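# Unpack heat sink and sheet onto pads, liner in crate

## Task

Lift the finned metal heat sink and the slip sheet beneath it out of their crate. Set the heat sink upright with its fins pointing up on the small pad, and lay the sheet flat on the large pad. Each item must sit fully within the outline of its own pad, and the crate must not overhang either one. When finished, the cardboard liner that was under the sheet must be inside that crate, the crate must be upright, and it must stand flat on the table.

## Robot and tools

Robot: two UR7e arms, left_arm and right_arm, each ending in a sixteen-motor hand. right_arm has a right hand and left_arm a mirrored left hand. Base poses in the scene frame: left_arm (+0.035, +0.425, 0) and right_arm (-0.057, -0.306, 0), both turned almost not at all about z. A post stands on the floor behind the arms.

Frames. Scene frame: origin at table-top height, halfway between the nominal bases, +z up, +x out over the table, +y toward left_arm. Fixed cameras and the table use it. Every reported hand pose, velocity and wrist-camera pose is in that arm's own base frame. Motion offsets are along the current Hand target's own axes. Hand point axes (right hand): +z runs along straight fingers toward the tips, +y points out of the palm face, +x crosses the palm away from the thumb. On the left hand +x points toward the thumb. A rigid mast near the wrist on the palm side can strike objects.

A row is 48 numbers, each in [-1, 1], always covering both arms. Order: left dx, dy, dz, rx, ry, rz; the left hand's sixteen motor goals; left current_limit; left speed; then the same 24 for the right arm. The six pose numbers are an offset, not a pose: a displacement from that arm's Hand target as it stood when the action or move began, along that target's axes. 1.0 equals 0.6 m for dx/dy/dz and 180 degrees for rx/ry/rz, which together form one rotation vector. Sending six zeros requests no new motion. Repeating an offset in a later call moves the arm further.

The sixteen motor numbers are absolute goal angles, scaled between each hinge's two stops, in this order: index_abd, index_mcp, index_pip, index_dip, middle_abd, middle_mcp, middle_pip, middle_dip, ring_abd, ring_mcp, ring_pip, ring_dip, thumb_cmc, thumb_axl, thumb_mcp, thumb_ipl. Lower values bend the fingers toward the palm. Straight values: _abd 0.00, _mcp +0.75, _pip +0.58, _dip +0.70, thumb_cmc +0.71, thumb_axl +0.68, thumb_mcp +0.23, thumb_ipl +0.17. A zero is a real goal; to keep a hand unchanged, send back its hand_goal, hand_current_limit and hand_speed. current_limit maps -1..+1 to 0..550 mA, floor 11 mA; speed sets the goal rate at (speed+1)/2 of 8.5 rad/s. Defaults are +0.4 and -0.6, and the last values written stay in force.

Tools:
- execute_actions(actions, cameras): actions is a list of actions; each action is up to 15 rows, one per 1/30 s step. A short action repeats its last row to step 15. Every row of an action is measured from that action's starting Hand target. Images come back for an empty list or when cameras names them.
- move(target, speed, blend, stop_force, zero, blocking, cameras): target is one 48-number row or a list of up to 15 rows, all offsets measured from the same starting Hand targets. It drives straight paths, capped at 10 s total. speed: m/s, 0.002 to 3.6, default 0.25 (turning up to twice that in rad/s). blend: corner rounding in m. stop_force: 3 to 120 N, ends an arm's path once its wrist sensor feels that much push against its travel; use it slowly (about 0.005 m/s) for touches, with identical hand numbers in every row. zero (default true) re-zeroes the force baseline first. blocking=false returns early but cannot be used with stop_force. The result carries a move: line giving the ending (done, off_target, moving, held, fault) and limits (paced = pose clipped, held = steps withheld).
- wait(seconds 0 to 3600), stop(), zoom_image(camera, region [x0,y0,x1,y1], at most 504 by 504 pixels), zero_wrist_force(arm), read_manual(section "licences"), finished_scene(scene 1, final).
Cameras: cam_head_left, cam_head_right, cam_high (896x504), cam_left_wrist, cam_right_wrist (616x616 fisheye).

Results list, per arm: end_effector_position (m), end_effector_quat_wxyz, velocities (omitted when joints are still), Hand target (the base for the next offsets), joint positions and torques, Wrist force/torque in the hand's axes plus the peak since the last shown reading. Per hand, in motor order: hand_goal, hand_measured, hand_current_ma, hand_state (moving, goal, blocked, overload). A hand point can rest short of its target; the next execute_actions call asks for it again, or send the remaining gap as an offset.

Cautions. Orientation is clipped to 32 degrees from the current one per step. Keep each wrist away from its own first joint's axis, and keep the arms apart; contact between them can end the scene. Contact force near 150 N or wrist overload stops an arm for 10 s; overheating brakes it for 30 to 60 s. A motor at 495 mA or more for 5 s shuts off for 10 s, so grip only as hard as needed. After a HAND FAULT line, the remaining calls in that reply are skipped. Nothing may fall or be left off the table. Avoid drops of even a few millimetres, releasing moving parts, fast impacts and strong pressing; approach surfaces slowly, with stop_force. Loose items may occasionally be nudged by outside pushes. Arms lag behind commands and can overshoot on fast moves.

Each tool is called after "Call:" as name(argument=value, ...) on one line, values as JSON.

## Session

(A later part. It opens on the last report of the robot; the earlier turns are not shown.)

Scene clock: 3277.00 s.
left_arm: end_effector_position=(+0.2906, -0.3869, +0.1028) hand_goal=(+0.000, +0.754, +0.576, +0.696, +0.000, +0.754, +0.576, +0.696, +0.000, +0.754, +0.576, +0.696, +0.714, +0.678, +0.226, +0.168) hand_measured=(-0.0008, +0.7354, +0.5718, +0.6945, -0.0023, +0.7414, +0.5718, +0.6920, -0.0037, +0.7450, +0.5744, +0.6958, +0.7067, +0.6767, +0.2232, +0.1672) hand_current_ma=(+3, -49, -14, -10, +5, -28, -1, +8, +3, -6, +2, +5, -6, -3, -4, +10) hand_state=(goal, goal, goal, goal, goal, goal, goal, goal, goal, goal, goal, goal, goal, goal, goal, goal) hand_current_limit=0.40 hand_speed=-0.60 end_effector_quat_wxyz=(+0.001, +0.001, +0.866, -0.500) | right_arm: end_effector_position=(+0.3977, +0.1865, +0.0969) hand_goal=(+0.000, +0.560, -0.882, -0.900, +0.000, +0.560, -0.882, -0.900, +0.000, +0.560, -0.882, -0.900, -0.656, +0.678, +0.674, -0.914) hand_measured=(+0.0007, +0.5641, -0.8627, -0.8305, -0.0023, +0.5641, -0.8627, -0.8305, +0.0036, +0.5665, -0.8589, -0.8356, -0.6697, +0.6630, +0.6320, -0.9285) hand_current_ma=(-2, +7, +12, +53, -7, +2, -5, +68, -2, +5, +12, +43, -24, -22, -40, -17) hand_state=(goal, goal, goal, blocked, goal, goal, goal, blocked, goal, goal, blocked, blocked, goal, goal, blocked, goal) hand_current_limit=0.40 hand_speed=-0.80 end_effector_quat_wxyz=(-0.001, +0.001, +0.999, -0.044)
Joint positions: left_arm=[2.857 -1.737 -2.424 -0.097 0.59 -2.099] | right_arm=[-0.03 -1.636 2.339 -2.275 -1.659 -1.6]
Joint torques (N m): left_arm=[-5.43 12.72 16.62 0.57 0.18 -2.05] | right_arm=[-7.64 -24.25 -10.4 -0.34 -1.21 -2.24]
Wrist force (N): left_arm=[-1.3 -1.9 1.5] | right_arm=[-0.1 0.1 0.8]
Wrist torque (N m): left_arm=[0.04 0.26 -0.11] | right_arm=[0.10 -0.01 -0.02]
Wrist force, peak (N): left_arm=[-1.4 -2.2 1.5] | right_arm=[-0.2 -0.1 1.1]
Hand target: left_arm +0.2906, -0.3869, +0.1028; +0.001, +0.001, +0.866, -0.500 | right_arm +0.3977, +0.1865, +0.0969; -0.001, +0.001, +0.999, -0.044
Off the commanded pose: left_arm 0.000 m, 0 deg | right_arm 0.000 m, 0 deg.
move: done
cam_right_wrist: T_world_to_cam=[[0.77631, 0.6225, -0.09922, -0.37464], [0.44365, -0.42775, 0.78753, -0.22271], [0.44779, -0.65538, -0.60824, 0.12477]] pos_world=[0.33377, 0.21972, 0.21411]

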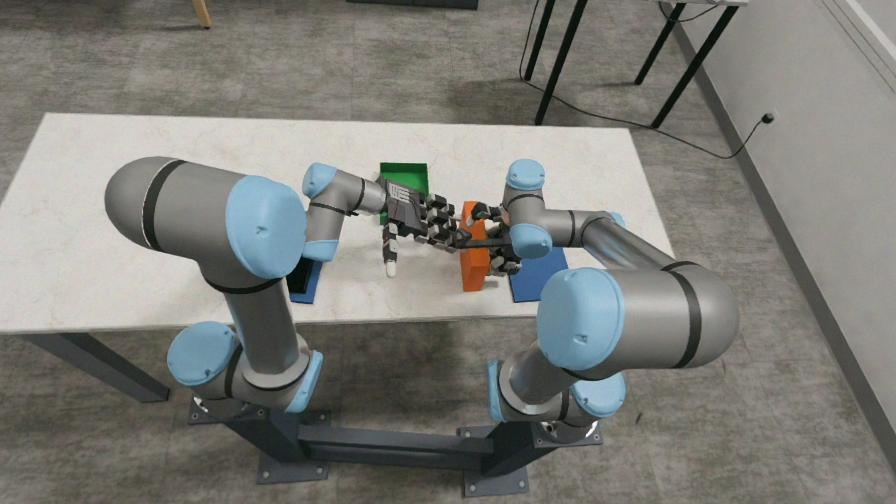

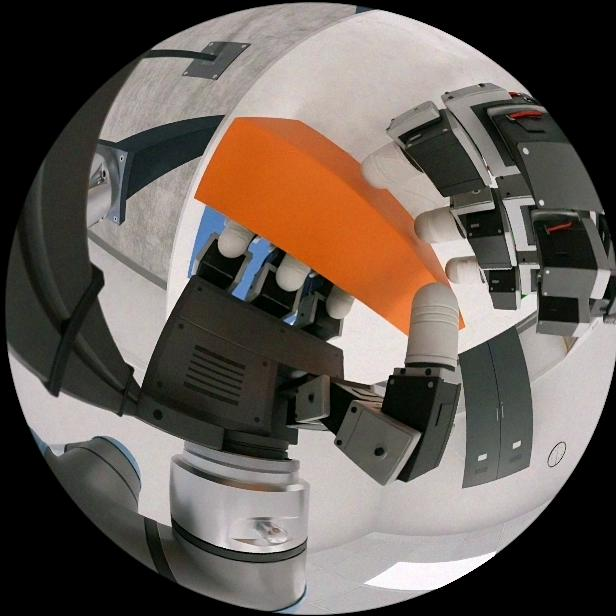

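Call:
move(target=[0,0,0,0,0,0,0,0.754,0.576,0.696,0,0.754,0.576,0.696,0,0.754,0.576,0.696,0.714,0.678,0.226,0.168,0.4,-0.6,0,0,0,0,0,0,0,0.56,-0.883,-0.03,0,0.56,-0.883,-0.03,0,0.56,-0.883,-0.03,-0.657,0.677,0.674,-0.9135,0.4,-0.9], speed=0.02, cameras=["cam_head_left","cam_right_wrist"])

Call:
zoom_image(camera="cam_head_left", region=[450, 190, 550, 300])

Call:
zoom_image(camera="cam_right_wrist", region=[180, 80, 540, 380])

Scene clock: 3288.00 s.
left_arm: end_effector_position=(+0.2906, -0.3869, +0.1028) hand_goal=(+0.000, +0.754, +0.576, +0.696, +0.000, +0.754, +0.576, +0.696, +0.000, +0.754, +0.576, +0.696, +0.714, +0.678, +0.226, +0.168) hand_measured=(-0.0008, +0.7354, +0.5718, +0.6958, -0.0023, +0.7414, +0.5731, +0.6920, -0.0037, +0.7450, +0.5731, +0.6945, +0.7079, +0.6767, +0.2242, +0.1681) hand_current_ma=(+3, -43, -13, -8, +9, -21, -1, -1, -1, -5, +3, +9, -9, -2, -9, +10) hand_state=(goal, goal, goal, goal, goal, goal, goal, goal, goal, goal, goal, goal, goal, goal, goal, goal) hand_current_limit=0.40 hand_speed=-0.60 end_effector_quat_wxyz=(+0.001, +0.001, +0.866, -0.500) | right_arm: end_effector_position=(+0.3977, +0.1865, +0.0969) hand_goal=(+0.000, +0.560, -0.882, -0.030, +0.000, +0.560, -0.882, -0.030, +0.000, +0.560, -0.882, -0.030, -0.656, +0.678, +0.674, -0.914) hand_measured=(+0.0007, +0.5641, -0.8640, -0.0508, -0.0037, +0.5641, -0.8627, -0.0483, +0.0036, +0.5665, -0.8589, -0.0470, -0.6710, +0.6630, +0.6320, -0.9285) hand_current_ma=(-4, +2, +19, -24, -19, -3, -6, -1, +0, -6, +20, -18, -14, -16, -43, -9) hand_state=(goal, goal, goal, blocked, goal, goal, goal, goal, goal, goal, blocked, goal, goal, goal, blocked, goal) hand_current_limit=0.40 hand_speed=-0.90 end_effector_quat_wxyz=(-0.001, +0.001, +0.999, -0.044)
Joint positions: left_arm=[2.857 -1.737 -2.424 -0.097 0.59 -2.099] | right_arm=[-0.03 -1.636 2.339 -2.275 -1.659 -1.6]
Joint torques (N m): left_arm=[-5.27 12.97 14.27 0.5 -0.02 -1.84] | right_arm=[-7.17 -23.44 -7.98 -0.42 0.5 -1.94]
Wrist force (N): left_arm=[-1.2 -2.0 1.5] | right_arm=[-0.2 -0.2 0.6]
Wrist torque (N m): left_arm=[0.02 0.26 -0.10] | right_arm=[0.08 0.01 -0.03]
Wrist force, peak (N): left_arm=[-1.5 -2.2 1.4] | right_arm=[-0.2 -0.4 1.1]
Hand target: left_arm +0.2906, -0.3869, +0.1028; +0.001, +0.001, +0.866, -0.500 | right_arm +0.3977, +0.1865, +0.0969; -0.001, +0.001, +0.999, -0.044
Off the commanded pose: left_arm 0.000 m, 0 deg | right_arm 0.000 m, 0 deg.
move: done
cam_right_wrist: T_world_to_cam=[[0.77634, 0.62245, -0.09926, -0.37455], [0.44367, -0.42778, 0.7875, -0.22266], [0.44771, -0.65541, -0.60827, 0.12485]] pos_world=[0.33367, 0.21972, 0.21411]

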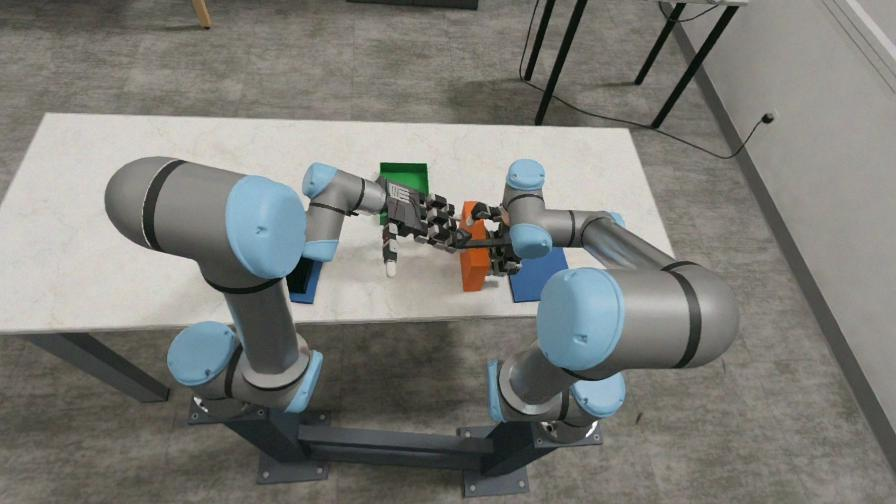

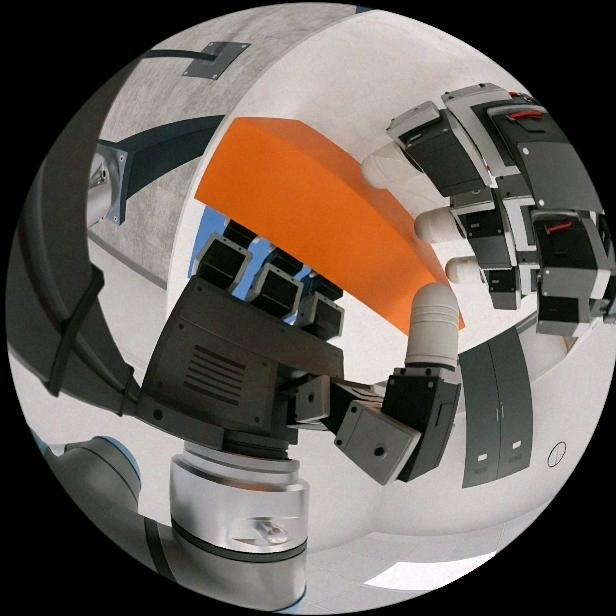

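Scaled by 4.582 from the camera's image (finer frame: 1280x720).

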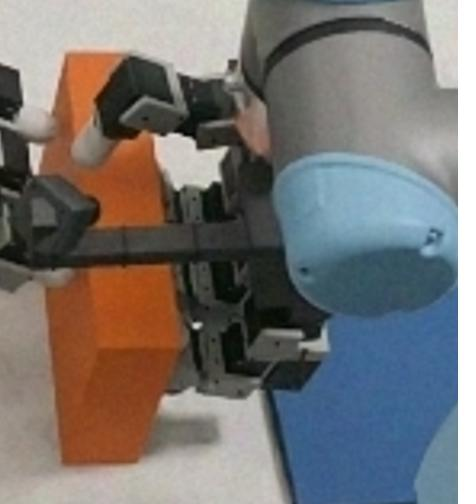

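Scaled by 1.400 from the camera's image (finer frame: 880x880).

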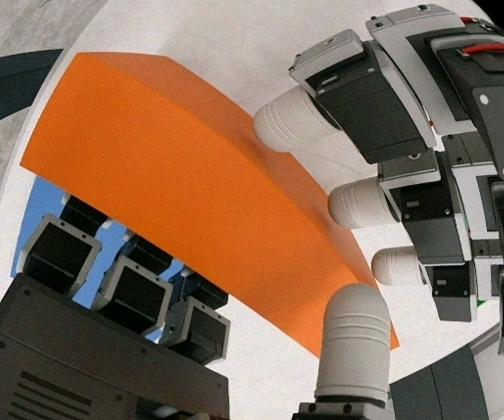

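Call:
move(target=[[0,0,0,0,0,0,0,0.754,0.576,0.696,0,0.754,0.576,0.696,0,0.754,0.576,0.696,0.714,0.678,0.226,0.168,0.4,-0.6,0,-0.0196,0.0051,0,0,0,0,0.56,-0.883,0.261,0,0.56,-0.883,0.261,0,0.56,-0.883,0.261,-0.657,0.677,0.674,-0.9135,0.4,-0.9],[0,0,0,0,0,0,0,0.754,0.576,0.696,0,0.754,0.576,0.696,0,0.754,0.576,0.696,0.714,0.678,0.226,0.168,0.4,-0.6,0,-0.0703,0.0287,0,0,0,0,0.56,-0.883,0.261,0,0.56,-0.883,0.261,0,0.56,-0.883,0.261,-0.657,0.677,0.674,-0.9135,0.4,-0.9]], speed=0.02, cameras=["cam_head_left","cam_right_wrist"])

Call:
zoom_image(camera="cam_head_left", region=[450, 190, 550, 300])

Call:
zoom_image(camera="cam_right_wrist", region=[180, 80, 540, 380])

Scene clock: 3302.80 s.
left_arm: end_effector_position=(+0.2906, -0.3869, +0.1028) hand_goal=(+0.000, +0.754, +0.576, +0.696, +0.000, +0.754, +0.576, +0.696, +0.000, +0.754, +0.576, +0.696, +0.714, +0.678, +0.226, +0.168) hand_measured=(-0.0008, +0.7354, +0.5718, +0.6958, -0.0023, +0.7414, +0.5731, +0.6920, -0.0037, +0.7450, +0.5718, +0.6958, +0.7067, +0.6777, +0.2232, +0.1681) hand_current_ma=(+4, -46, -16, -9, +3, -20, -4, +2, +1, -1, +1, +11, -6, -2, -7, +5) hand_state=(goal, goal, goal, goal, goal, goal, goal, goal, goal, goal, goal, goal, goal, goal, goal, goal) hand_current_limit=0.40 hand_speed=-0.60 end_effector_quat_wxyz=(+0.001, +0.001, +0.866, -0.500) | right_arm: end_effector_position=(+0.3975, +0.1429, +0.0834) hand_goal=(+0.000, +0.560, -0.882, +0.262, +0.000, +0.560, -0.882, +0.262, +0.000, +0.560, -0.882, +0.262, -0.656, +0.678, +0.674, -0.914) hand_measured=(+0.0007, +0.5641, -0.8640, +0.2499, -0.0023, +0.5653, -0.8627, +0.2473, +0.0051, +0.5665, -0.8601, +0.2537, -0.6697, +0.6630, +0.6320, -0.9285) hand_current_ma=(-18, -2, +3, -6, -7, -18, +0, -4, -5, +18, +21, -18, -13, -21, -35, -9) hand_state=(goal, goal, goal, goal, goal, goal, goal, goal, goal, goal, blocked, goal, goal, goal, blocked, goal) hand_current_limit=0.40 hand_speed=-0.90 end_effector_quat_wxyz=(-0.001, +0.001, +0.999, -0.044) end_effector_velocity=(-0.001, +0.002, +0.000) end_effector_angular_velocity=(-0.001, +0.000, +0.002)
Joint positions: left_arm=[2.857 -1.737 -2.424 -0.097 0.59 -2.099] | right_arm=[-0.149 -1.633 2.387 -2.336 -1.658 -1.719]
Joint velocities: left_arm=[within noise] | right_arm=[0.005 0 0.001 -0.001 -0.001 0.004]
Joint torques (N m): left_arm=[-5.01 14.03 11.44 0.49 0.02 -1.72] | right_arm=[6.29 -14.18 -21.23 -0.72 1.38 2.68]
Wrist force (N): left_arm=[-1.3 -1.9 1.4] | right_arm=[0.1 0.1 0.9]
Wrist torque (N m): left_arm=[0.04 0.26 -0.11] | right_arm=[0.11 -0.03 0.09]
Wrist force, peak (N): left_arm=[-1.4 -2.1 1.6] | right_arm=[-0.2 0.1 1.2]
Hand target: left_arm +0.2906, -0.3869, +0.1028; +0.001, +0.001, +0.866, -0.500 | right_arm +0.3976, +0.1429, +0.0835; -0.001, +0.001, +0.999, -0.044
Off the commanded pose: left_arm 0.000 m, 0 deg | right_arm 0.000 m, 0 deg.
move: done
cam_right_wrist: T_world_to_cam=[[0.77618, 0.62265, -0.09924, -0.34866], [0.44376, -0.42766, 0.78751, -0.23069], [0.4479, -0.65529, -0.60825, 0.08802]] pos_world=[0.33357, 0.17612, 0.20061]

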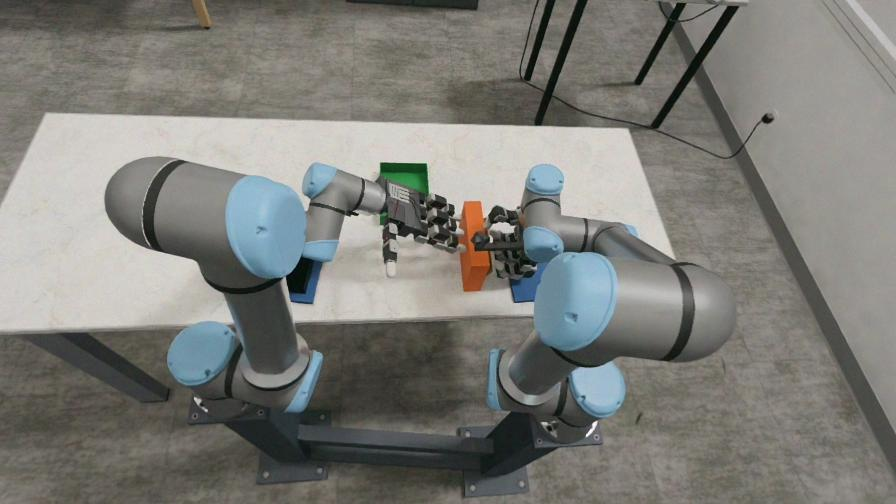

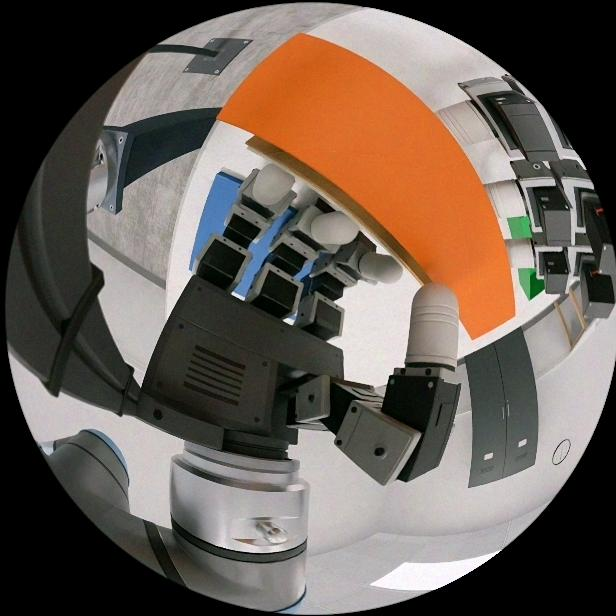

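Scaled by 4.582 from the camera's image (finer frame: 1280x720).

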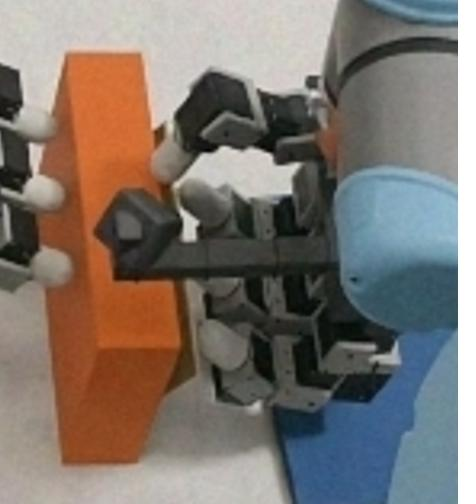

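Scaled by 1.400 from the camera's image (finer frame: 880x880).

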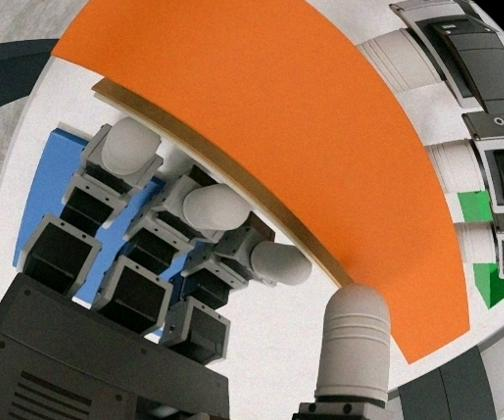

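Call:
move(target=[0,0.0208,-0.0361,0,0,0,0,0.754,0.576,0.696,0,0.754,0.576,0.696,0,0.754,0.576,0.696,0.714,0.678,0.226,0.168,0.4,-0.6,0,-0.0274,0.0158,0,0,0,0,0.56,-0.883,0.261,0,0.56,-0.883,0.261,0,0.56,-0.883,0.261,-0.657,0.677,0.674,-0.9135,0.4,-0.8], speed=0.02)

Call:
move(target=[0,0,0,0,0,0,0,0.754,0.576,0.696,0,0.754,0.576,0.696,0,0.754,0.576,0.696,0.714,0.678,0.226,0.168,0.4,-0.6,0,0,0,0,0,0,0,0.56,-0.883,0.261,0,0.56,-0.883,0.261,0,0.56,-0.883,0.261,-0.657,0.677,0.562,-0.968,0.4,-0.8], speed=0.02, cameras=["cam_head_left","cam_right_wrist","cam_high"])

Call:
zoom_image(camera="cam_head_left", region=[450, 190, 550, 300])

Call:
zoom_image(camera="cam_right_wrist", region=[180, 80, 540, 380])

Call:
zoom_image(camera="cam_high", region=[480, 130, 610, 230])

Scene clock: 3330.13 s.
left_arm: end_effector_position=(+0.2905, -0.3619, +0.1028) hand_goal=(+0.000, +0.754, +0.576, +0.696, +0.000, +0.754, +0.576, +0.696, +0.000, +0.754, +0.576, +0.696, +0.714, +0.678, +0.226, +0.168) hand_measured=(-0.0008, +0.7354, +0.5705, +0.6958, -0.0023, +0.7414, +0.5718, +0.6920, -0.0037, +0.7450, +0.5718, +0.6958, +0.7067, +0.6777, +0.2232, +0.1681) hand_current_ma=(+6, -46, -17, -12, +6, -26, -2, +3, -6, -8, -1, +2, -9, -3, -6, +11) hand_state=(goal, goal, goal, goal, goal, goal, goal, goal, goal, goal, goal, goal, goal, goal, goal, goal) hand_current_limit=0.40 hand_speed=-0.60 end_effector_quat_wxyz=(+0.001, +0.001, +0.866, -0.500) end_effector_velocity=(+0.001, -0.001, +0.001) end_effector_angular_velocity=(-0.002, -0.001, +0.003) | right_arm: end_effector_position=(+0.3975, +0.1257, +0.0754) hand_goal=(+0.000, +0.560, -0.882, +0.262, +0.000, +0.560, -0.882, +0.262, +0.000, +0.560, -0.882, +0.262, -0.656, +0.678, +0.674, -0.914) hand_measured=(+0.0007, +0.5641, -0.8640, +0.2499, -0.0023, +0.5641, -0.8627, +0.2473, +0.0036, +0.5665, -0.8589, +0.2550, -0.6697, +0.6630, +0.6320, -0.9285) hand_current_ma=(-5, +6, +10, -5, -11, +0, +2, +8, -5, +9, +13, -18, -6, -22, -37, -16) hand_state=(goal, goal, goal, goal, goal, goal, goal, goal, goal, goal, blocked, goal, goal, goal, blocked, goal) hand_current_limit=0.40 hand_speed=-0.80 end_effector_quat_wxyz=(-0.001, +0.001, +0.999, -0.044)
Joint positions: left_arm=[2.924 -1.672 -2.465 -0.218 0.563 -1.985] | right_arm=[-0.197 -1.622 2.406 -2.371 -1.657 -1.767]
Joint velocities: left_arm=[-0.001 -0.001 0.002 0.007 0 -0.007] | right_arm=[within noise]
Joint torques (N m): left_arm=[-7.29 5.88 24.64 5.83 -0.64 -2.3] | right_arm=[5.15 -17.49 -18.51 -0.49 1.34 2.51]
Wrist force (N): left_arm=[-1.5 -2.0 1.6] | right_arm=[-0.3 0.0 1.0]
Wrist torque (N m): left_arm=[-0.01 0.31 -0.12] | right_arm=[0.09 0.02 0.05]
Wrist force, peak (N): left_arm=[-1.5 -2.1 1.7] | right_arm=[-0.1 -0.2 1.2]
Hand target: left_arm +0.2907, -0.3619, +0.1028; +0.001, +0.001, +0.866, -0.500 | right_arm +0.3975, +0.1257, +0.0755; -0.001, +0.001, +0.999, -0.044
Off the commanded pose: left_arm 0.000 m, 0 deg | right_arm 0.000 m, 0 deg.
move: done

Scene clock: 3330.63 s.
left_arm: end_effector_position=(+0.2907, -0.3619, +0.1028) hand_goal=(+0.000, +0.754, +0.576, +0.696, +0.000, +0.754, +0.576, +0.696, +0.000, +0.754, +0.576, +0.696, +0.714, +0.678, +0.226, +0.168) hand_measured=(-0.0023, +0.7354, +0.5718, +0.6971, -0.0008, +0.7414, +0.5731, +0.6907, -0.0037, +0.7450, +0.5731, +0.6958, +0.7067, +0.6788, +0.2242, +0.1681) hand_current_ma=(+3, -40, -15, -8, +2, -19, +2, +4, -2, -8, +5, +3, -8, -1, -5, +10) hand_state=(goal, goal, goal, goal, goal, goal, goal, goal, goal, goal, goal, goal, goal, goal, goal, goal) hand_current_limit=0.40 hand_speed=-0.60 end_effector_quat_wxyz=(+0.001, +0.001, +0.866, -0.500) | right_arm: end_effector_position=(+0.3975, +0.1257, +0.0755) hand_goal=(+0.000, +0.560, -0.882, +0.262, +0.000, +0.560, -0.882, +0.262, +0.000, +0.560, -0.882, +0.262, -0.656, +0.678, +0.562, -0.968) hand_measured=(+0.0007, +0.5641, -0.8640, +0.2499, -0.0023, +0.5641, -0.8627, +0.2460, +0.0051, +0.5665, -0.8589, +0.2537, -0.6697, +0.6630, +0.5548, -0.9581) hand_current_ma=(+6, +1, +18, -15, -13, -5, +1, -7, -1, +6, +7, -11, -18, -16, -13, +5) hand_state=(goal, goal, goal, goal, goal, goal, goal, goal, goal, goal, blocked, goal, goal, goal, goal, goal) hand_current_limit=0.40 hand_speed=-0.80 end_effector_quat_wxyz=(-0.001, +0.001, +0.999, -0.044)
Joint positions: left_arm=[2.924 -1.672 -2.464 -0.217 0.563 -1.985] | right_arm=[-0.197 -1.622 2.405 -2.37 -1.657 -1.767]
Joint torques (N m): left_arm=[-6.55 7.38 24.93 6.18 -0.2 -2.09] | right_arm=[6.4 -21.34 -24.98 -0.32 0.88 2.64]
Wrist force (N): left_arm=[-1.7 -1.9 1.6] | right_arm=[-0.2 -0.1 1.0]
Wrist torque (N m): left_arm=[0.02 0.33 -0.13] | right_arm=[0.08 0.02 0.05]
Wrist force, peak (N): left_arm=[-1.7 -2.1 1.8] | right_arm=[0.0 -0.3 1.2]
Hand target: left_arm +0.2907, -0.3619, +0.1028; +0.001, +0.001, +0.866, -0.500 | right_arm +0.3975, +0.1257, +0.0755; -0.001, +0.001, +0.999, -0.044
Off the commanded pose: left_arm 0.000 m, 0 deg | right_arm 0.000 m, 0 deg.
move: done
cam_right_wrist: T_world_to_cam=[[0.7763, 0.62249, -0.09932, -0.33881], [0.44377, -0.42778, 0.78744, -0.23167], [0.44769, -0.65537, -0.60833, 0.07205]] pos_world=[0.33357, 0.15902, 0.19261]
Images, in order (width x height): cam_head_left 896x504, cam_high 896x504, cam_right_wrist 616x616.

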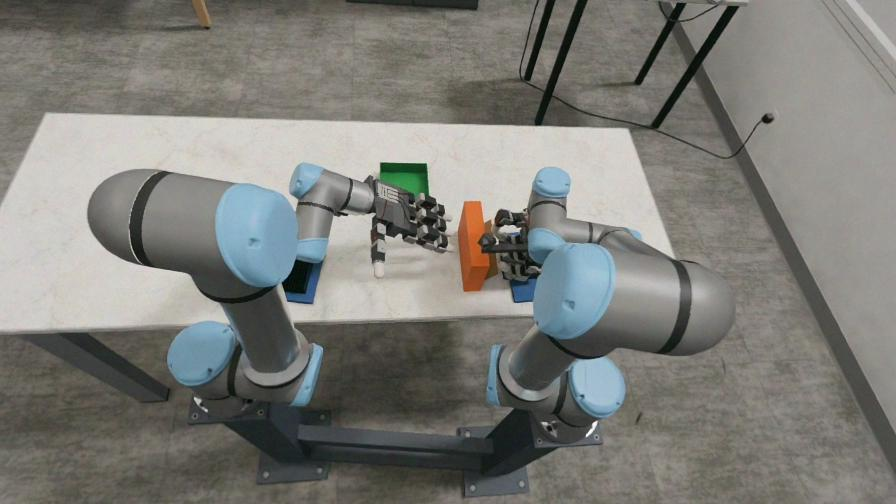

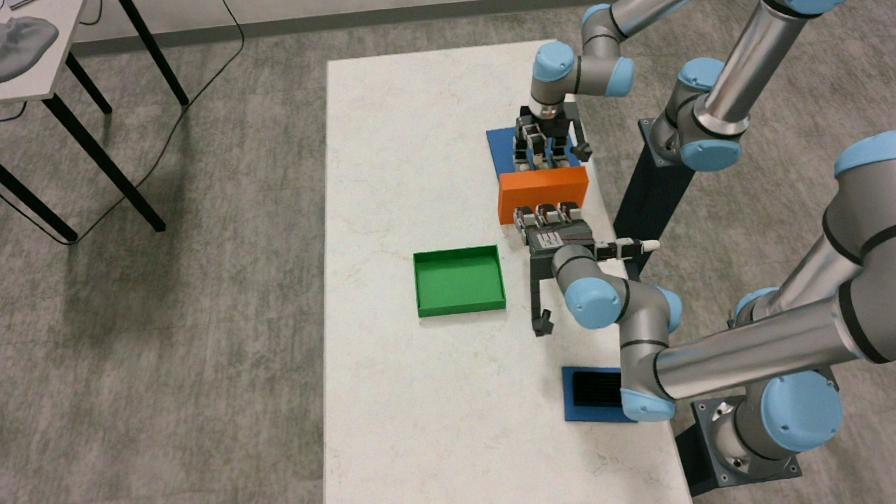

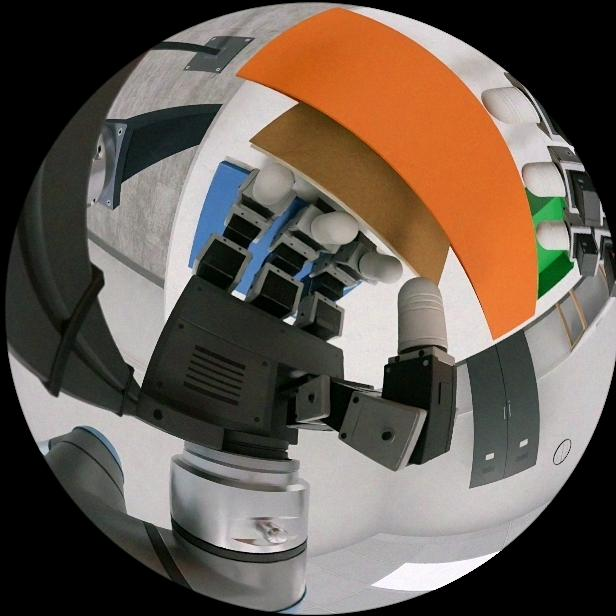

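Scaled by 4.582 from the camera's image (finer frame: 1280x720).

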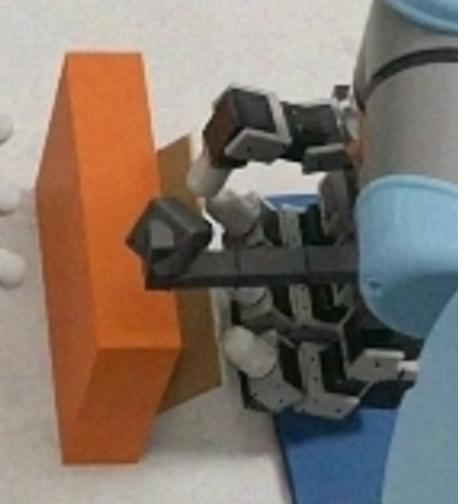

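Scaled by 1.400 from the camera's image (finer frame: 880x880).

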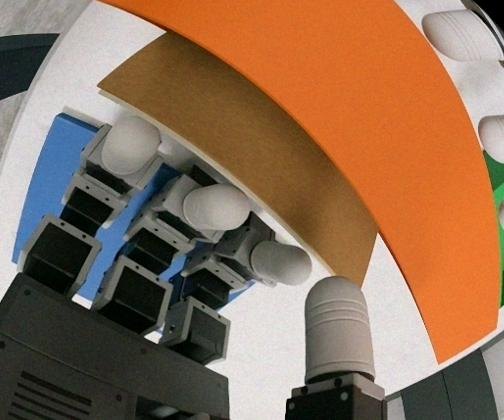

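Scaled by 3.877 from the camera's image (finer frame: 1280x720).

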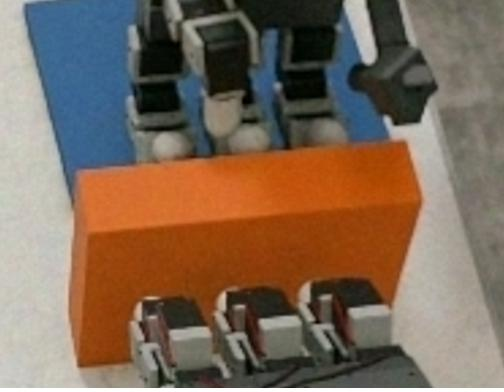

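Call:
move(target=[0,0,0,0,0,0,0,0.754,0.576,0.696,0,0.754,0.576,0.696,0,0.754,0.576,0.696,0.714,0.678,0.226,0.168,0.4,-0.6,0,0.0531,-0.0046,0,0,0,0,0.56,-0.883,0.261,0,0.56,-0.883,0.261,0,0.56,-0.883,0.261,-0.657,0.677,0.562,-0.968,0.4,-0.8], speed=0.02, cameras=["cam_head_left","cam_right_wrist","cam_high"])

Call:
zoom_image(camera="cam_head_left", region=[450, 190, 550, 300])

Call:
zoom_image(camera="cam_right_wrist", region=[180, 80, 540, 380])

Call:
zoom_image(camera="cam_high", region=[480, 130, 610, 230])

Scene clock: 3339.47 s.
left_arm: end_effector_position=(+0.2907, -0.3619, +0.1028) hand_goal=(+0.000, +0.754, +0.576, +0.696, +0.000, +0.754, +0.576, +0.696, +0.000, +0.754, +0.576, +0.696, +0.714, +0.678, +0.226, +0.168) hand_measured=(-0.0008, +0.7354, +0.5718, +0.6958, -0.0023, +0.7402, +0.5718, +0.6920, -0.0037, +0.7450, +0.5731, +0.6958, +0.7079, +0.6767, +0.2232, +0.1672) hand_current_ma=(+5, -42, -16, -7, +3, -28, -1, +2, +0, -8, +4, +5, -10, +3, -2, +6) hand_state=(goal, goal, goal, goal, goal, goal, goal, goal, goal, goal, goal, goal, goal, goal, goal, goal) hand_current_limit=0.40 hand_speed=-0.60 end_effector_quat_wxyz=(+0.001, +0.001, +0.866, -0.500) | right_arm: end_effector_position=(+0.3976, +0.1578, +0.0754) hand_goal=(+0.000, +0.560, -0.882, +0.262, +0.000, +0.560, -0.882, +0.262, +0.000, +0.560, -0.882, +0.262, -0.656, +0.678, +0.562, -0.968) hand_measured=(-0.0008, +0.5641, -0.8640, +0.2473, -0.0037, +0.5641, -0.8640, +0.2473, +0.0036, +0.5665, -0.8601, +0.2537, -0.6710, +0.6630, +0.5548, -0.9609) hand_current_ma=(-2, -2, +11, -11, -23, -11, +10, +1, -4, +8, +24, -16, -16, -19, -10, +5) hand_state=(goal, goal, goal, goal, goal, goal, goal, goal, goal, goal, blocked, goal, goal, goal, goal, goal) hand_current_limit=0.40 hand_speed=-0.80 end_effector_quat_wxyz=(-0.001, +0.001, +0.999, -0.044) end_effector_velocity=(+0.000, -0.001, +0.000) end_effector_angular_velocity=(+0.000, +0.000, +0.001)
Joint positions: left_arm=[2.924 -1.672 -2.464 -0.217 0.564 -1.985] | right_arm=[-0.108 -1.606 2.388 -2.361 -1.658 -1.678]
Joint velocities: left_arm=[within noise] | right_arm=[-0.004 -0.001 0 0 0 -0.005]
Joint torques (N m): left_arm=[-6.72 6.97 24.5 5.81 0 -1.82] | right_arm=[-7.76 -17.45 -17.62 -1.07 -1.28 -2.38]
Wrist force (N): left_arm=[-1.5 -1.9 1.6] | right_arm=[0.1 -0.4 0.7]
Wrist torque (N m): left_arm=[0.02 0.31 -0.12] | right_arm=[0.06 -0.01 -0.02]
Wrist force, peak (N): left_arm=[-1.7 -2.1 1.7] | right_arm=[0.2 -0.3 1.2]
Hand target: left_arm +0.2907, -0.3619, +0.1028; +0.001, +0.001, +0.866, -0.500 | right_arm +0.3976, +0.1577, +0.0754; -0.001, +0.001, +0.999, -0.044
Off the commanded pose: left_arm 0.000 m, 0 deg | right_arm 0.000 m, 0 deg.
move: done
cam_right_wrist: T_world_to_cam=[[0.77646, 0.6223, -0.09924, -0.35884], [0.44356, -0.42787, 0.78751, -0.21795], [0.44761, -0.6555, -0.60826, 0.09302]] pos_world=[0.33367, 0.19102, 0.19261]
Images, in order (width x height): cam_head_left 896x504, cam_high 896x504, cam_right_wrist 616x616.

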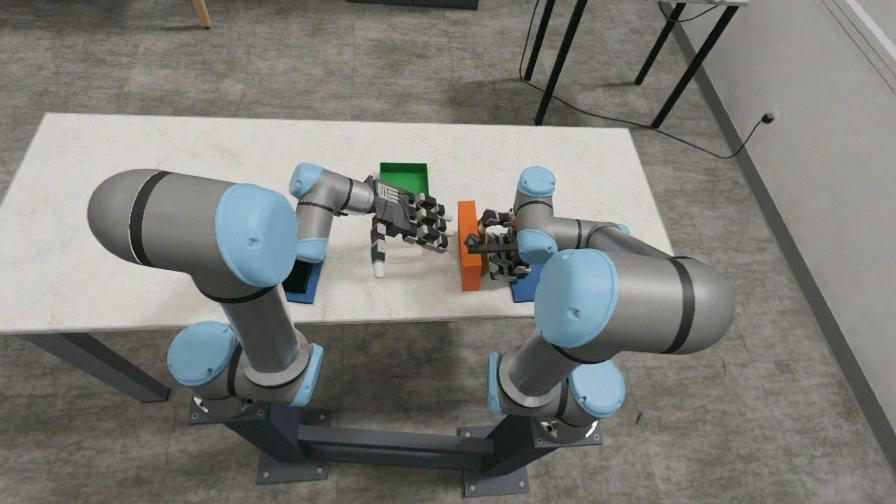

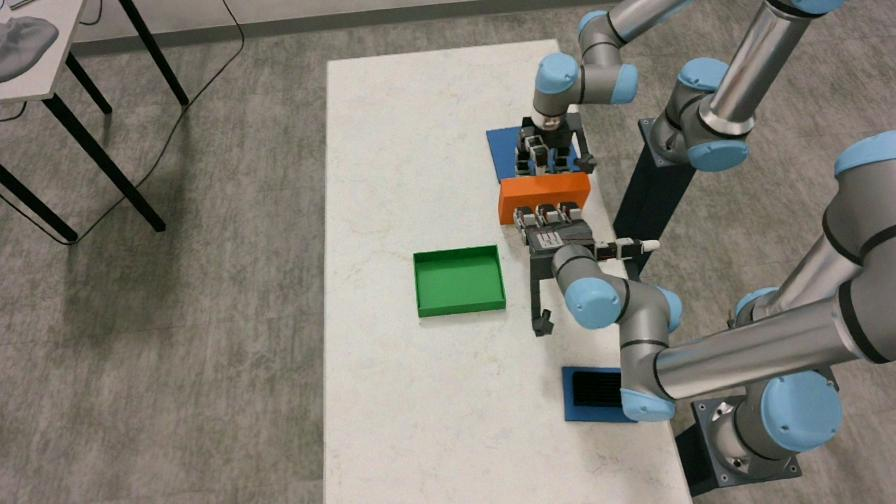

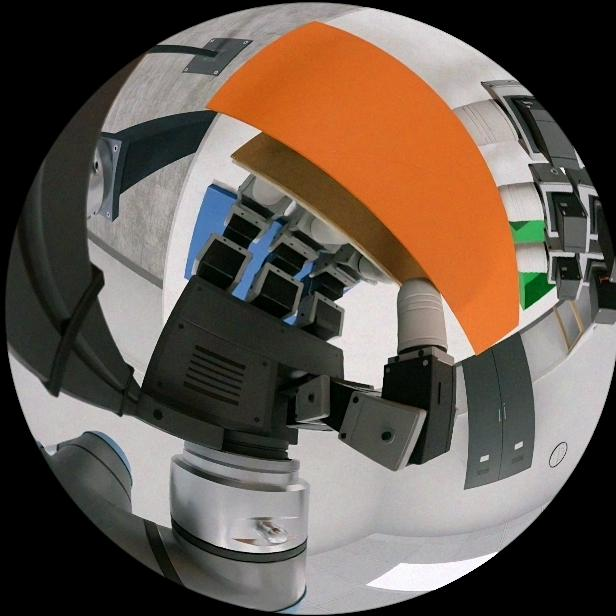

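Scaled by 4.582 from the camera's image (finer frame: 1280x720).

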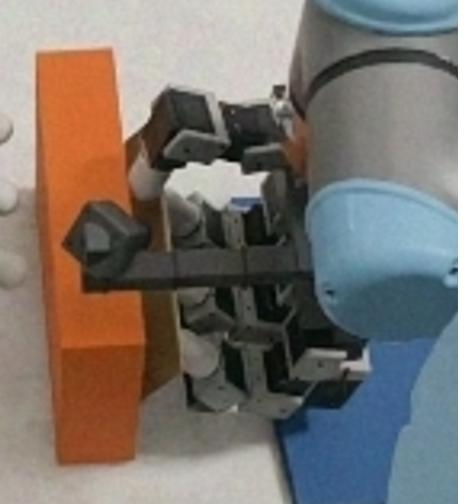

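Scaled by 1.400 from the camera's image (finer frame: 880x880).

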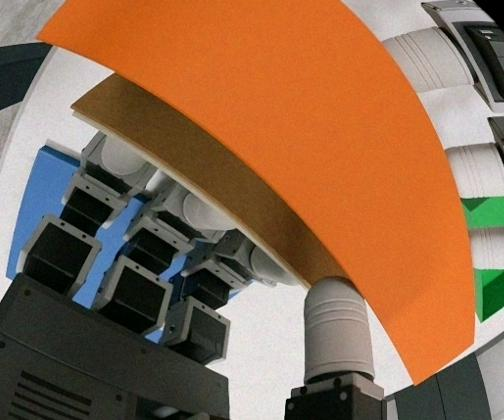

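Scaled by 3.877 from the camera's image (finer frame: 1280x720).

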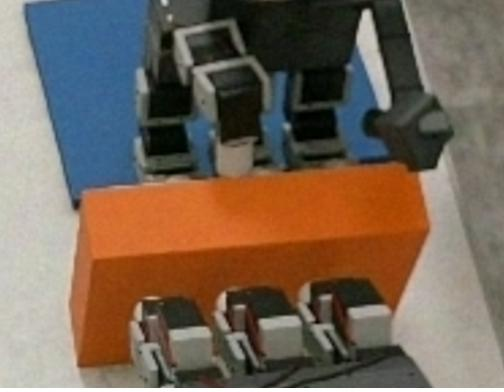

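Call:
move(target=[0,0,0,0,0,0,0,0.754,0.576,0.696,0,0.754,0.576,0.696,0,0.754,0.576,0.696,0.714,0.678,0.226,0.168,0.4,-0.6,0,0.0166,-0.0015,0,0,0,0,0.56,-0.883,0.261,0,0.56,-0.883,0.261,0,0.56,-0.883,0.261,-0.657,0.677,0.562,-0.968,0.4,-0.8], speed=0.015, cameras=["cam_head_left","cam_right_wrist","cam_high"])

Call:
zoom_image(camera="cam_head_left", region=[450, 190, 550, 300])

Call:
zoom_image(camera="cam_right_wrist", region=[180, 80, 540, 380])

Scene clock: 3346.33 s.
left_arm: end_effector_position=(+0.2907, -0.3619, +0.1028) hand_goal=(+0.000, +0.754, +0.576, +0.696, +0.000, +0.754, +0.576, +0.696, +0.000, +0.754, +0.576, +0.696, +0.714, +0.678, +0.226, +0.168) hand_measured=(-0.0023, +0.7354, +0.5693, +0.6958, -0.0037, +0.7414, +0.5731, +0.6907, -0.0037, +0.7462, +0.5731, +0.6945, +0.7079, +0.6777, +0.2242, +0.1672) hand_current_ma=(+2, -43, -13, -3, +10, -22, +4, +3, +1, -3, -3, +3, -7, +3, -7, +15) hand_state=(goal, goal, goal, goal, goal, goal, goal, goal, goal, goal, goal, goal, goal, goal, goal, goal) hand_current_limit=0.40 hand_speed=-0.60 end_effector_quat_wxyz=(+0.001, +0.001, +0.866, -0.500) | right_arm: end_effector_position=(+0.3976, +0.1678, +0.0754) hand_goal=(+0.000, +0.560, -0.882, +0.262, +0.000, +0.560, -0.882, +0.262, +0.000, +0.560, -0.882, +0.262, -0.656, +0.678, +0.562, -0.968) hand_measured=(+0.0007, +0.5641, -0.8640, +0.2473, -0.0023, +0.5641, -0.8627, +0.2473, +0.0051, +0.5653, -0.8601, +0.2537, -0.6697, +0.6630, +0.5548, -0.9609) hand_current_ma=(-5, +2, +15, -16, -6, +4, -1, +0, +1, +6, +20, -20, -15, -20, +2, +13) hand_state=(goal, goal, goal, goal, goal, goal, goal, goal, goal, goal, blocked, goal, goal, goal, goal, goal) hand_current_limit=0.40 hand_speed=-0.80 end_effector_quat_wxyz=(-0.001, +0.001, +0.999, -0.044)
Joint positions: left_arm=[2.924 -1.672 -2.464 -0.217 0.564 -1.985] | right_arm=[-0.081 -1.6 2.382 -2.358 -1.658 -1.65]
Joint torques (N m): left_arm=[-6.07 6.96 23.97 5.64 -0.01 -1.54] | right_arm=[-6.11 -16.39 -18.46 -0.92 -1.43 -2.08]
Wrist force (N): left_arm=[-1.4 -1.9 1.6] | right_arm=[0.0 -0.2 0.8]
Wrist torque (N m): left_arm=[0.02 0.30 -0.12] | right_arm=[0.08 -0.02 -0.01]
Wrist force, peak (N): left_arm=[-1.6 -2.1 1.7] | right_arm=[-0.3 -0.7 0.9]
Hand target: left_arm +0.2907, -0.3619, +0.1028; +0.001, +0.001, +0.866, -0.500 | right_arm +0.3976, +0.1677, +0.0754; -0.001, +0.001, +0.999, -0.044
Off the commanded pose: left_arm 0.000 m, 0 deg | right_arm 0.000 m, 0 deg.
move: done
cam_right_wrist: T_world_to_cam=[[0.77646, 0.6223, -0.09924, -0.36506], [0.44356, -0.42787, 0.78751, -0.21368], [0.44761, -0.6555, -0.60826, 0.09957]] pos_world=[0.33367, 0.20102, 0.19261]
Images, in order (width x height): cam_head_left 896x504, cam_high 896x504, cam_right_wrist 616x616.

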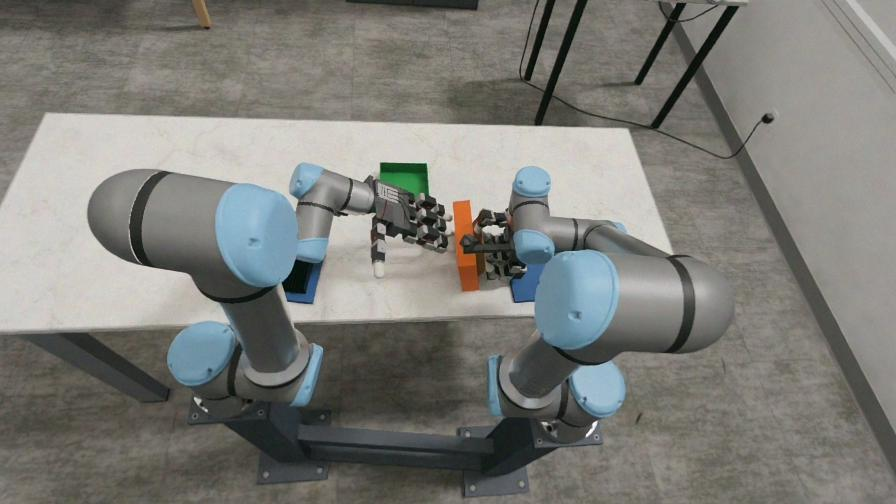

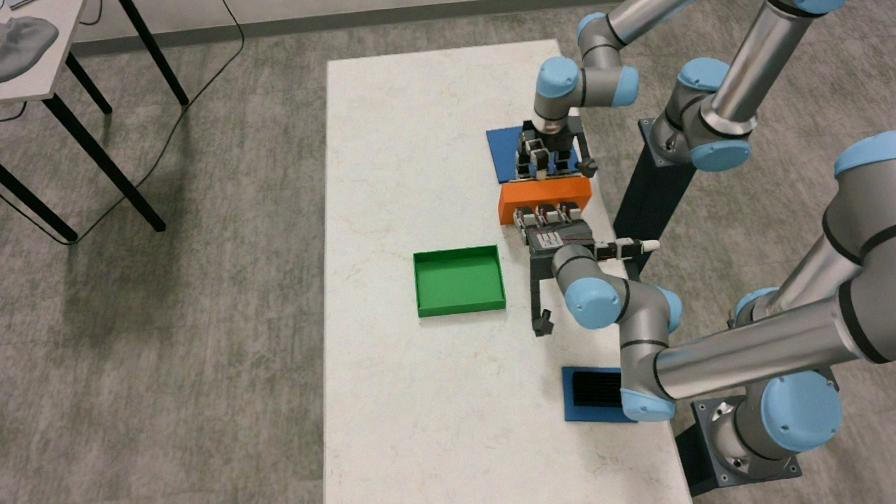

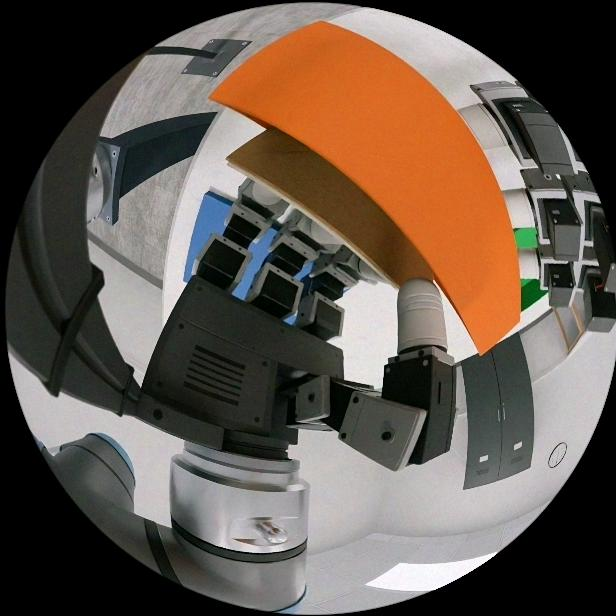

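Scaled by 4.582 from the camera's image (finer frame: 1280x720).

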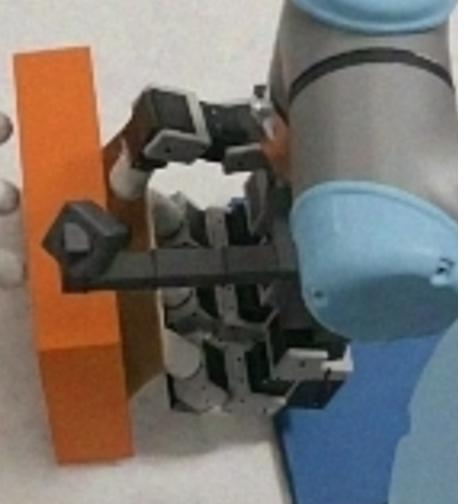

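Scaled by 1.400 from the camera's image (finer frame: 880x880).

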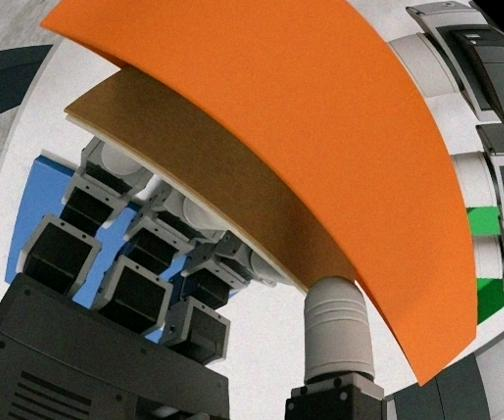

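Call:
move(target=[0,0,0,0,0,0,0,0.754,0.576,0.696,0,0.754,0.576,0.696,0,0.754,0.576,0.696,0.714,0.678,0.226,0.168,0.4,-0.6,0,-0.0697,0.0061,0,0,0,0,0.56,-0.883,0.261,0,0.56,-0.883,0.261,0,0.56,-0.883,0.261,-0.657,0.677,0.562,-0.968,0.4,-0.8], speed=0.02, cameras=["cam_head_left","cam_right_wrist","cam_high"])

Call:
zoom_image(camera="cam_head_left", region=[450, 190, 550, 300])

Call:
zoom_image(camera="cam_right_wrist", region=[180, 80, 540, 380])

Scene clock: 3355.63 s.
left_arm: end_effector_position=(+0.2907, -0.3619, +0.1028) hand_goal=(+0.000, +0.754, +0.576, +0.696, +0.000, +0.754, +0.576, +0.696, +0.000, +0.754, +0.576, +0.696, +0.714, +0.678, +0.226, +0.168) hand_measured=(-0.0008, +0.7342, +0.5718, +0.6958, -0.0023, +0.7414, +0.5731, +0.6907, -0.0037, +0.7462, +0.5718, +0.6945, +0.7067, +0.6767, +0.2242, +0.1672) hand_current_ma=(+1, -49, -14, -5, +9, -28, +0, +1, +1, -6, +4, +3, -11, -4, -6, +12) hand_state=(goal, goal, goal, goal, goal, goal, goal, goal, goal, goal, goal, goal, goal, goal, goal, goal) hand_current_limit=0.40 hand_speed=-0.60 end_effector_quat_wxyz=(+0.001, +0.001, +0.866, -0.500) | right_arm: end_effector_position=(+0.3975, +0.1257, +0.0755) hand_goal=(+0.000, +0.560, -0.882, +0.262, +0.000, +0.560, -0.882, +0.262, +0.000, +0.560, -0.882, +0.262, -0.656, +0.678, +0.562, -0.968) hand_measured=(+0.0007, +0.5641, -0.8640, +0.2537, -0.0037, +0.5641, -0.8627, +0.2473, +0.0051, +0.5665, -0.8601, +0.2537, -0.6697, +0.6630, +0.5548, -0.9609) hand_current_ma=(-11, +14, +16, -5, -18, +2, +5, -10, -1, +11, +23, -19, -7, -23, -6, +11) hand_state=(goal, goal, goal, goal, goal, goal, goal, goal, goal, goal, blocked, goal, goal, goal, goal, goal) hand_current_limit=0.40 hand_speed=-0.80 end_effector_quat_wxyz=(-0.001, +0.001, +0.999, -0.044) end_effector_velocity=(+0.000, +0.002, +0.000) end_effector_angular_velocity=(-0.001, -0.003, +0.001)
Joint positions: left_arm=[2.924 -1.672 -2.464 -0.217 0.564 -1.985] | right_arm=[-0.197 -1.622 2.406 -2.37 -1.657 -1.767]
Joint velocities: left_arm=[within noise] | right_arm=[0.006 0 -0.001 -0.002 0 0.004]
Joint torques (N m): left_arm=[-5.4 9.29 24.09 5.36 0 -0.93] | right_arm=[6 -17.61 -13.42 -4.18 1.31 2.58]
Wrist force (N): left_arm=[-1.5 -1.9 1.6] | right_arm=[-0.1 -0.4 0.6]
Wrist torque (N m): left_arm=[0.02 0.31 -0.12] | right_arm=[0.07 0.01 0.06]
Wrist force, peak (N): left_arm=[-1.7 -2.2 1.6] | right_arm=[-0.2 -0.3 1.2]
Hand target: left_arm +0.2907, -0.3619, +0.1028; +0.001, +0.001, +0.866, -0.500 | right_arm +0.3975, +0.1257, +0.0755; -0.001, +0.001, +0.999, -0.044
Off the commanded pose: left_arm 0.000 m, 0 deg | right_arm 0.000 m, 0 deg.
move: done
cam_right_wrist: T_world_to_cam=[[0.77615, 0.62268, -0.09929, -0.33874], [0.44381, -0.42762, 0.78751, -0.23176], [0.4479, -0.65529, -0.60825, 0.07189]] pos_world=[0.33357, 0.15892, 0.19261]
Images, in order (width x height): cam_head_left 896x504, cam_high 896x504, cam_right_wrist 616x616.

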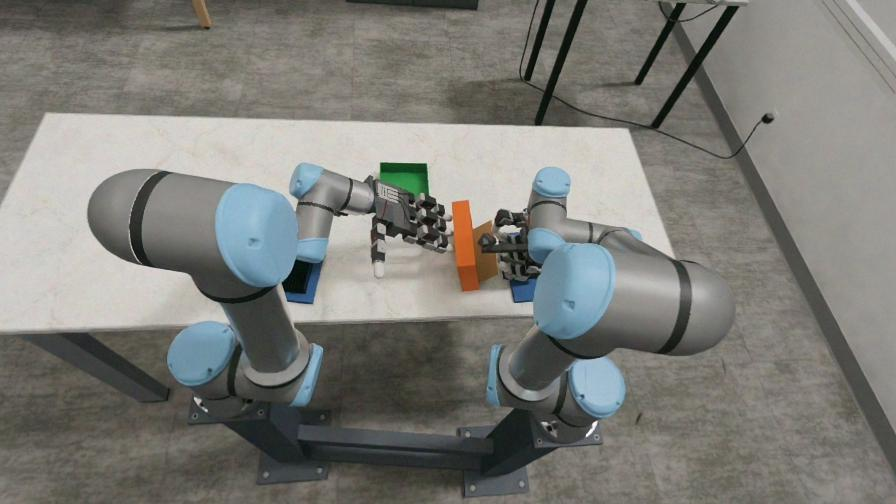

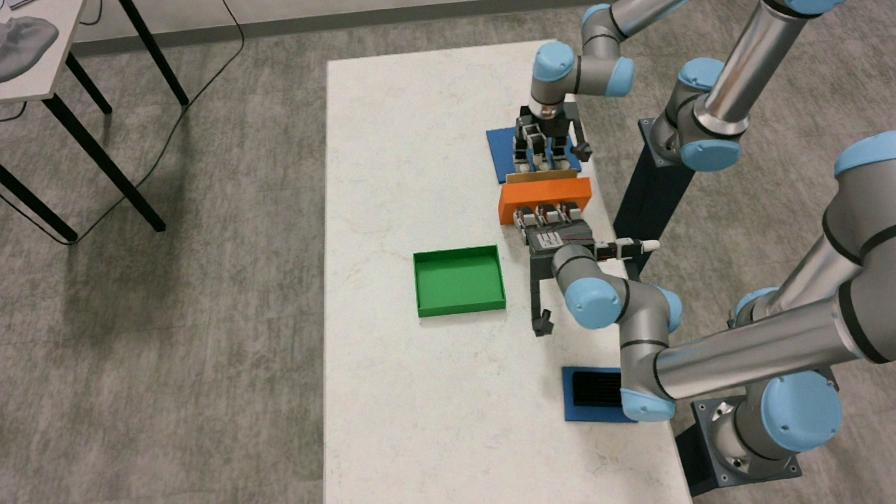

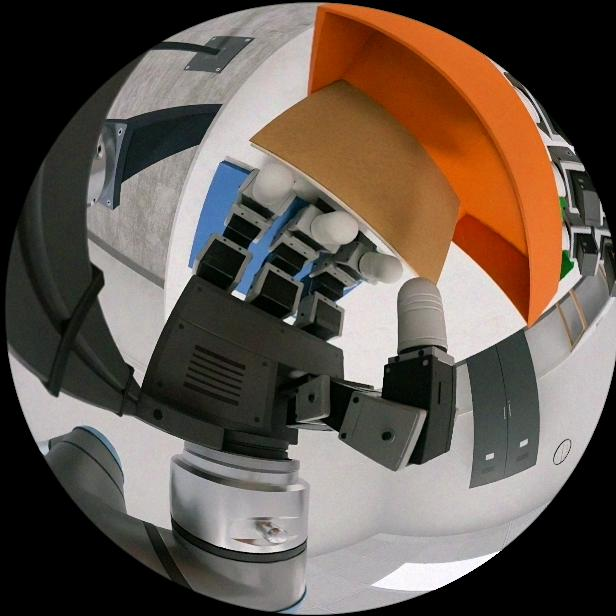

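Scaled by 4.582 from the camera's image (finer frame: 1280x720).

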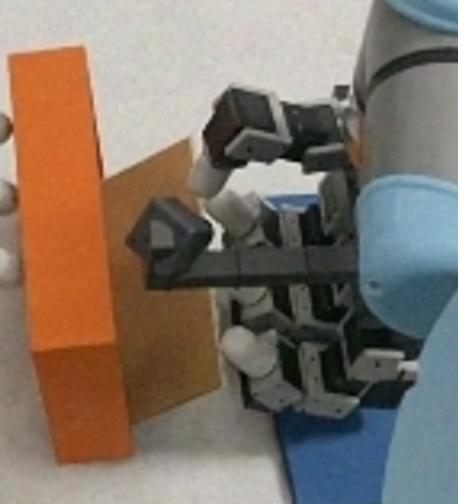

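Scaled by 1.400 from the camera's image (finer frame: 880x880).

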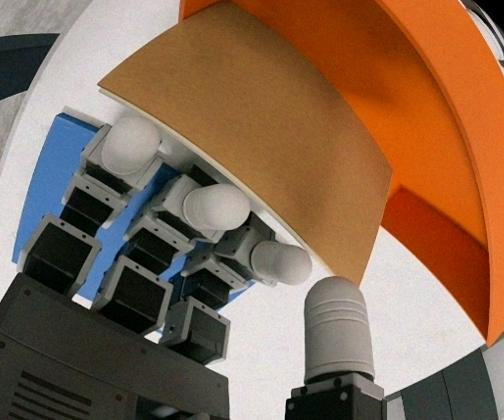

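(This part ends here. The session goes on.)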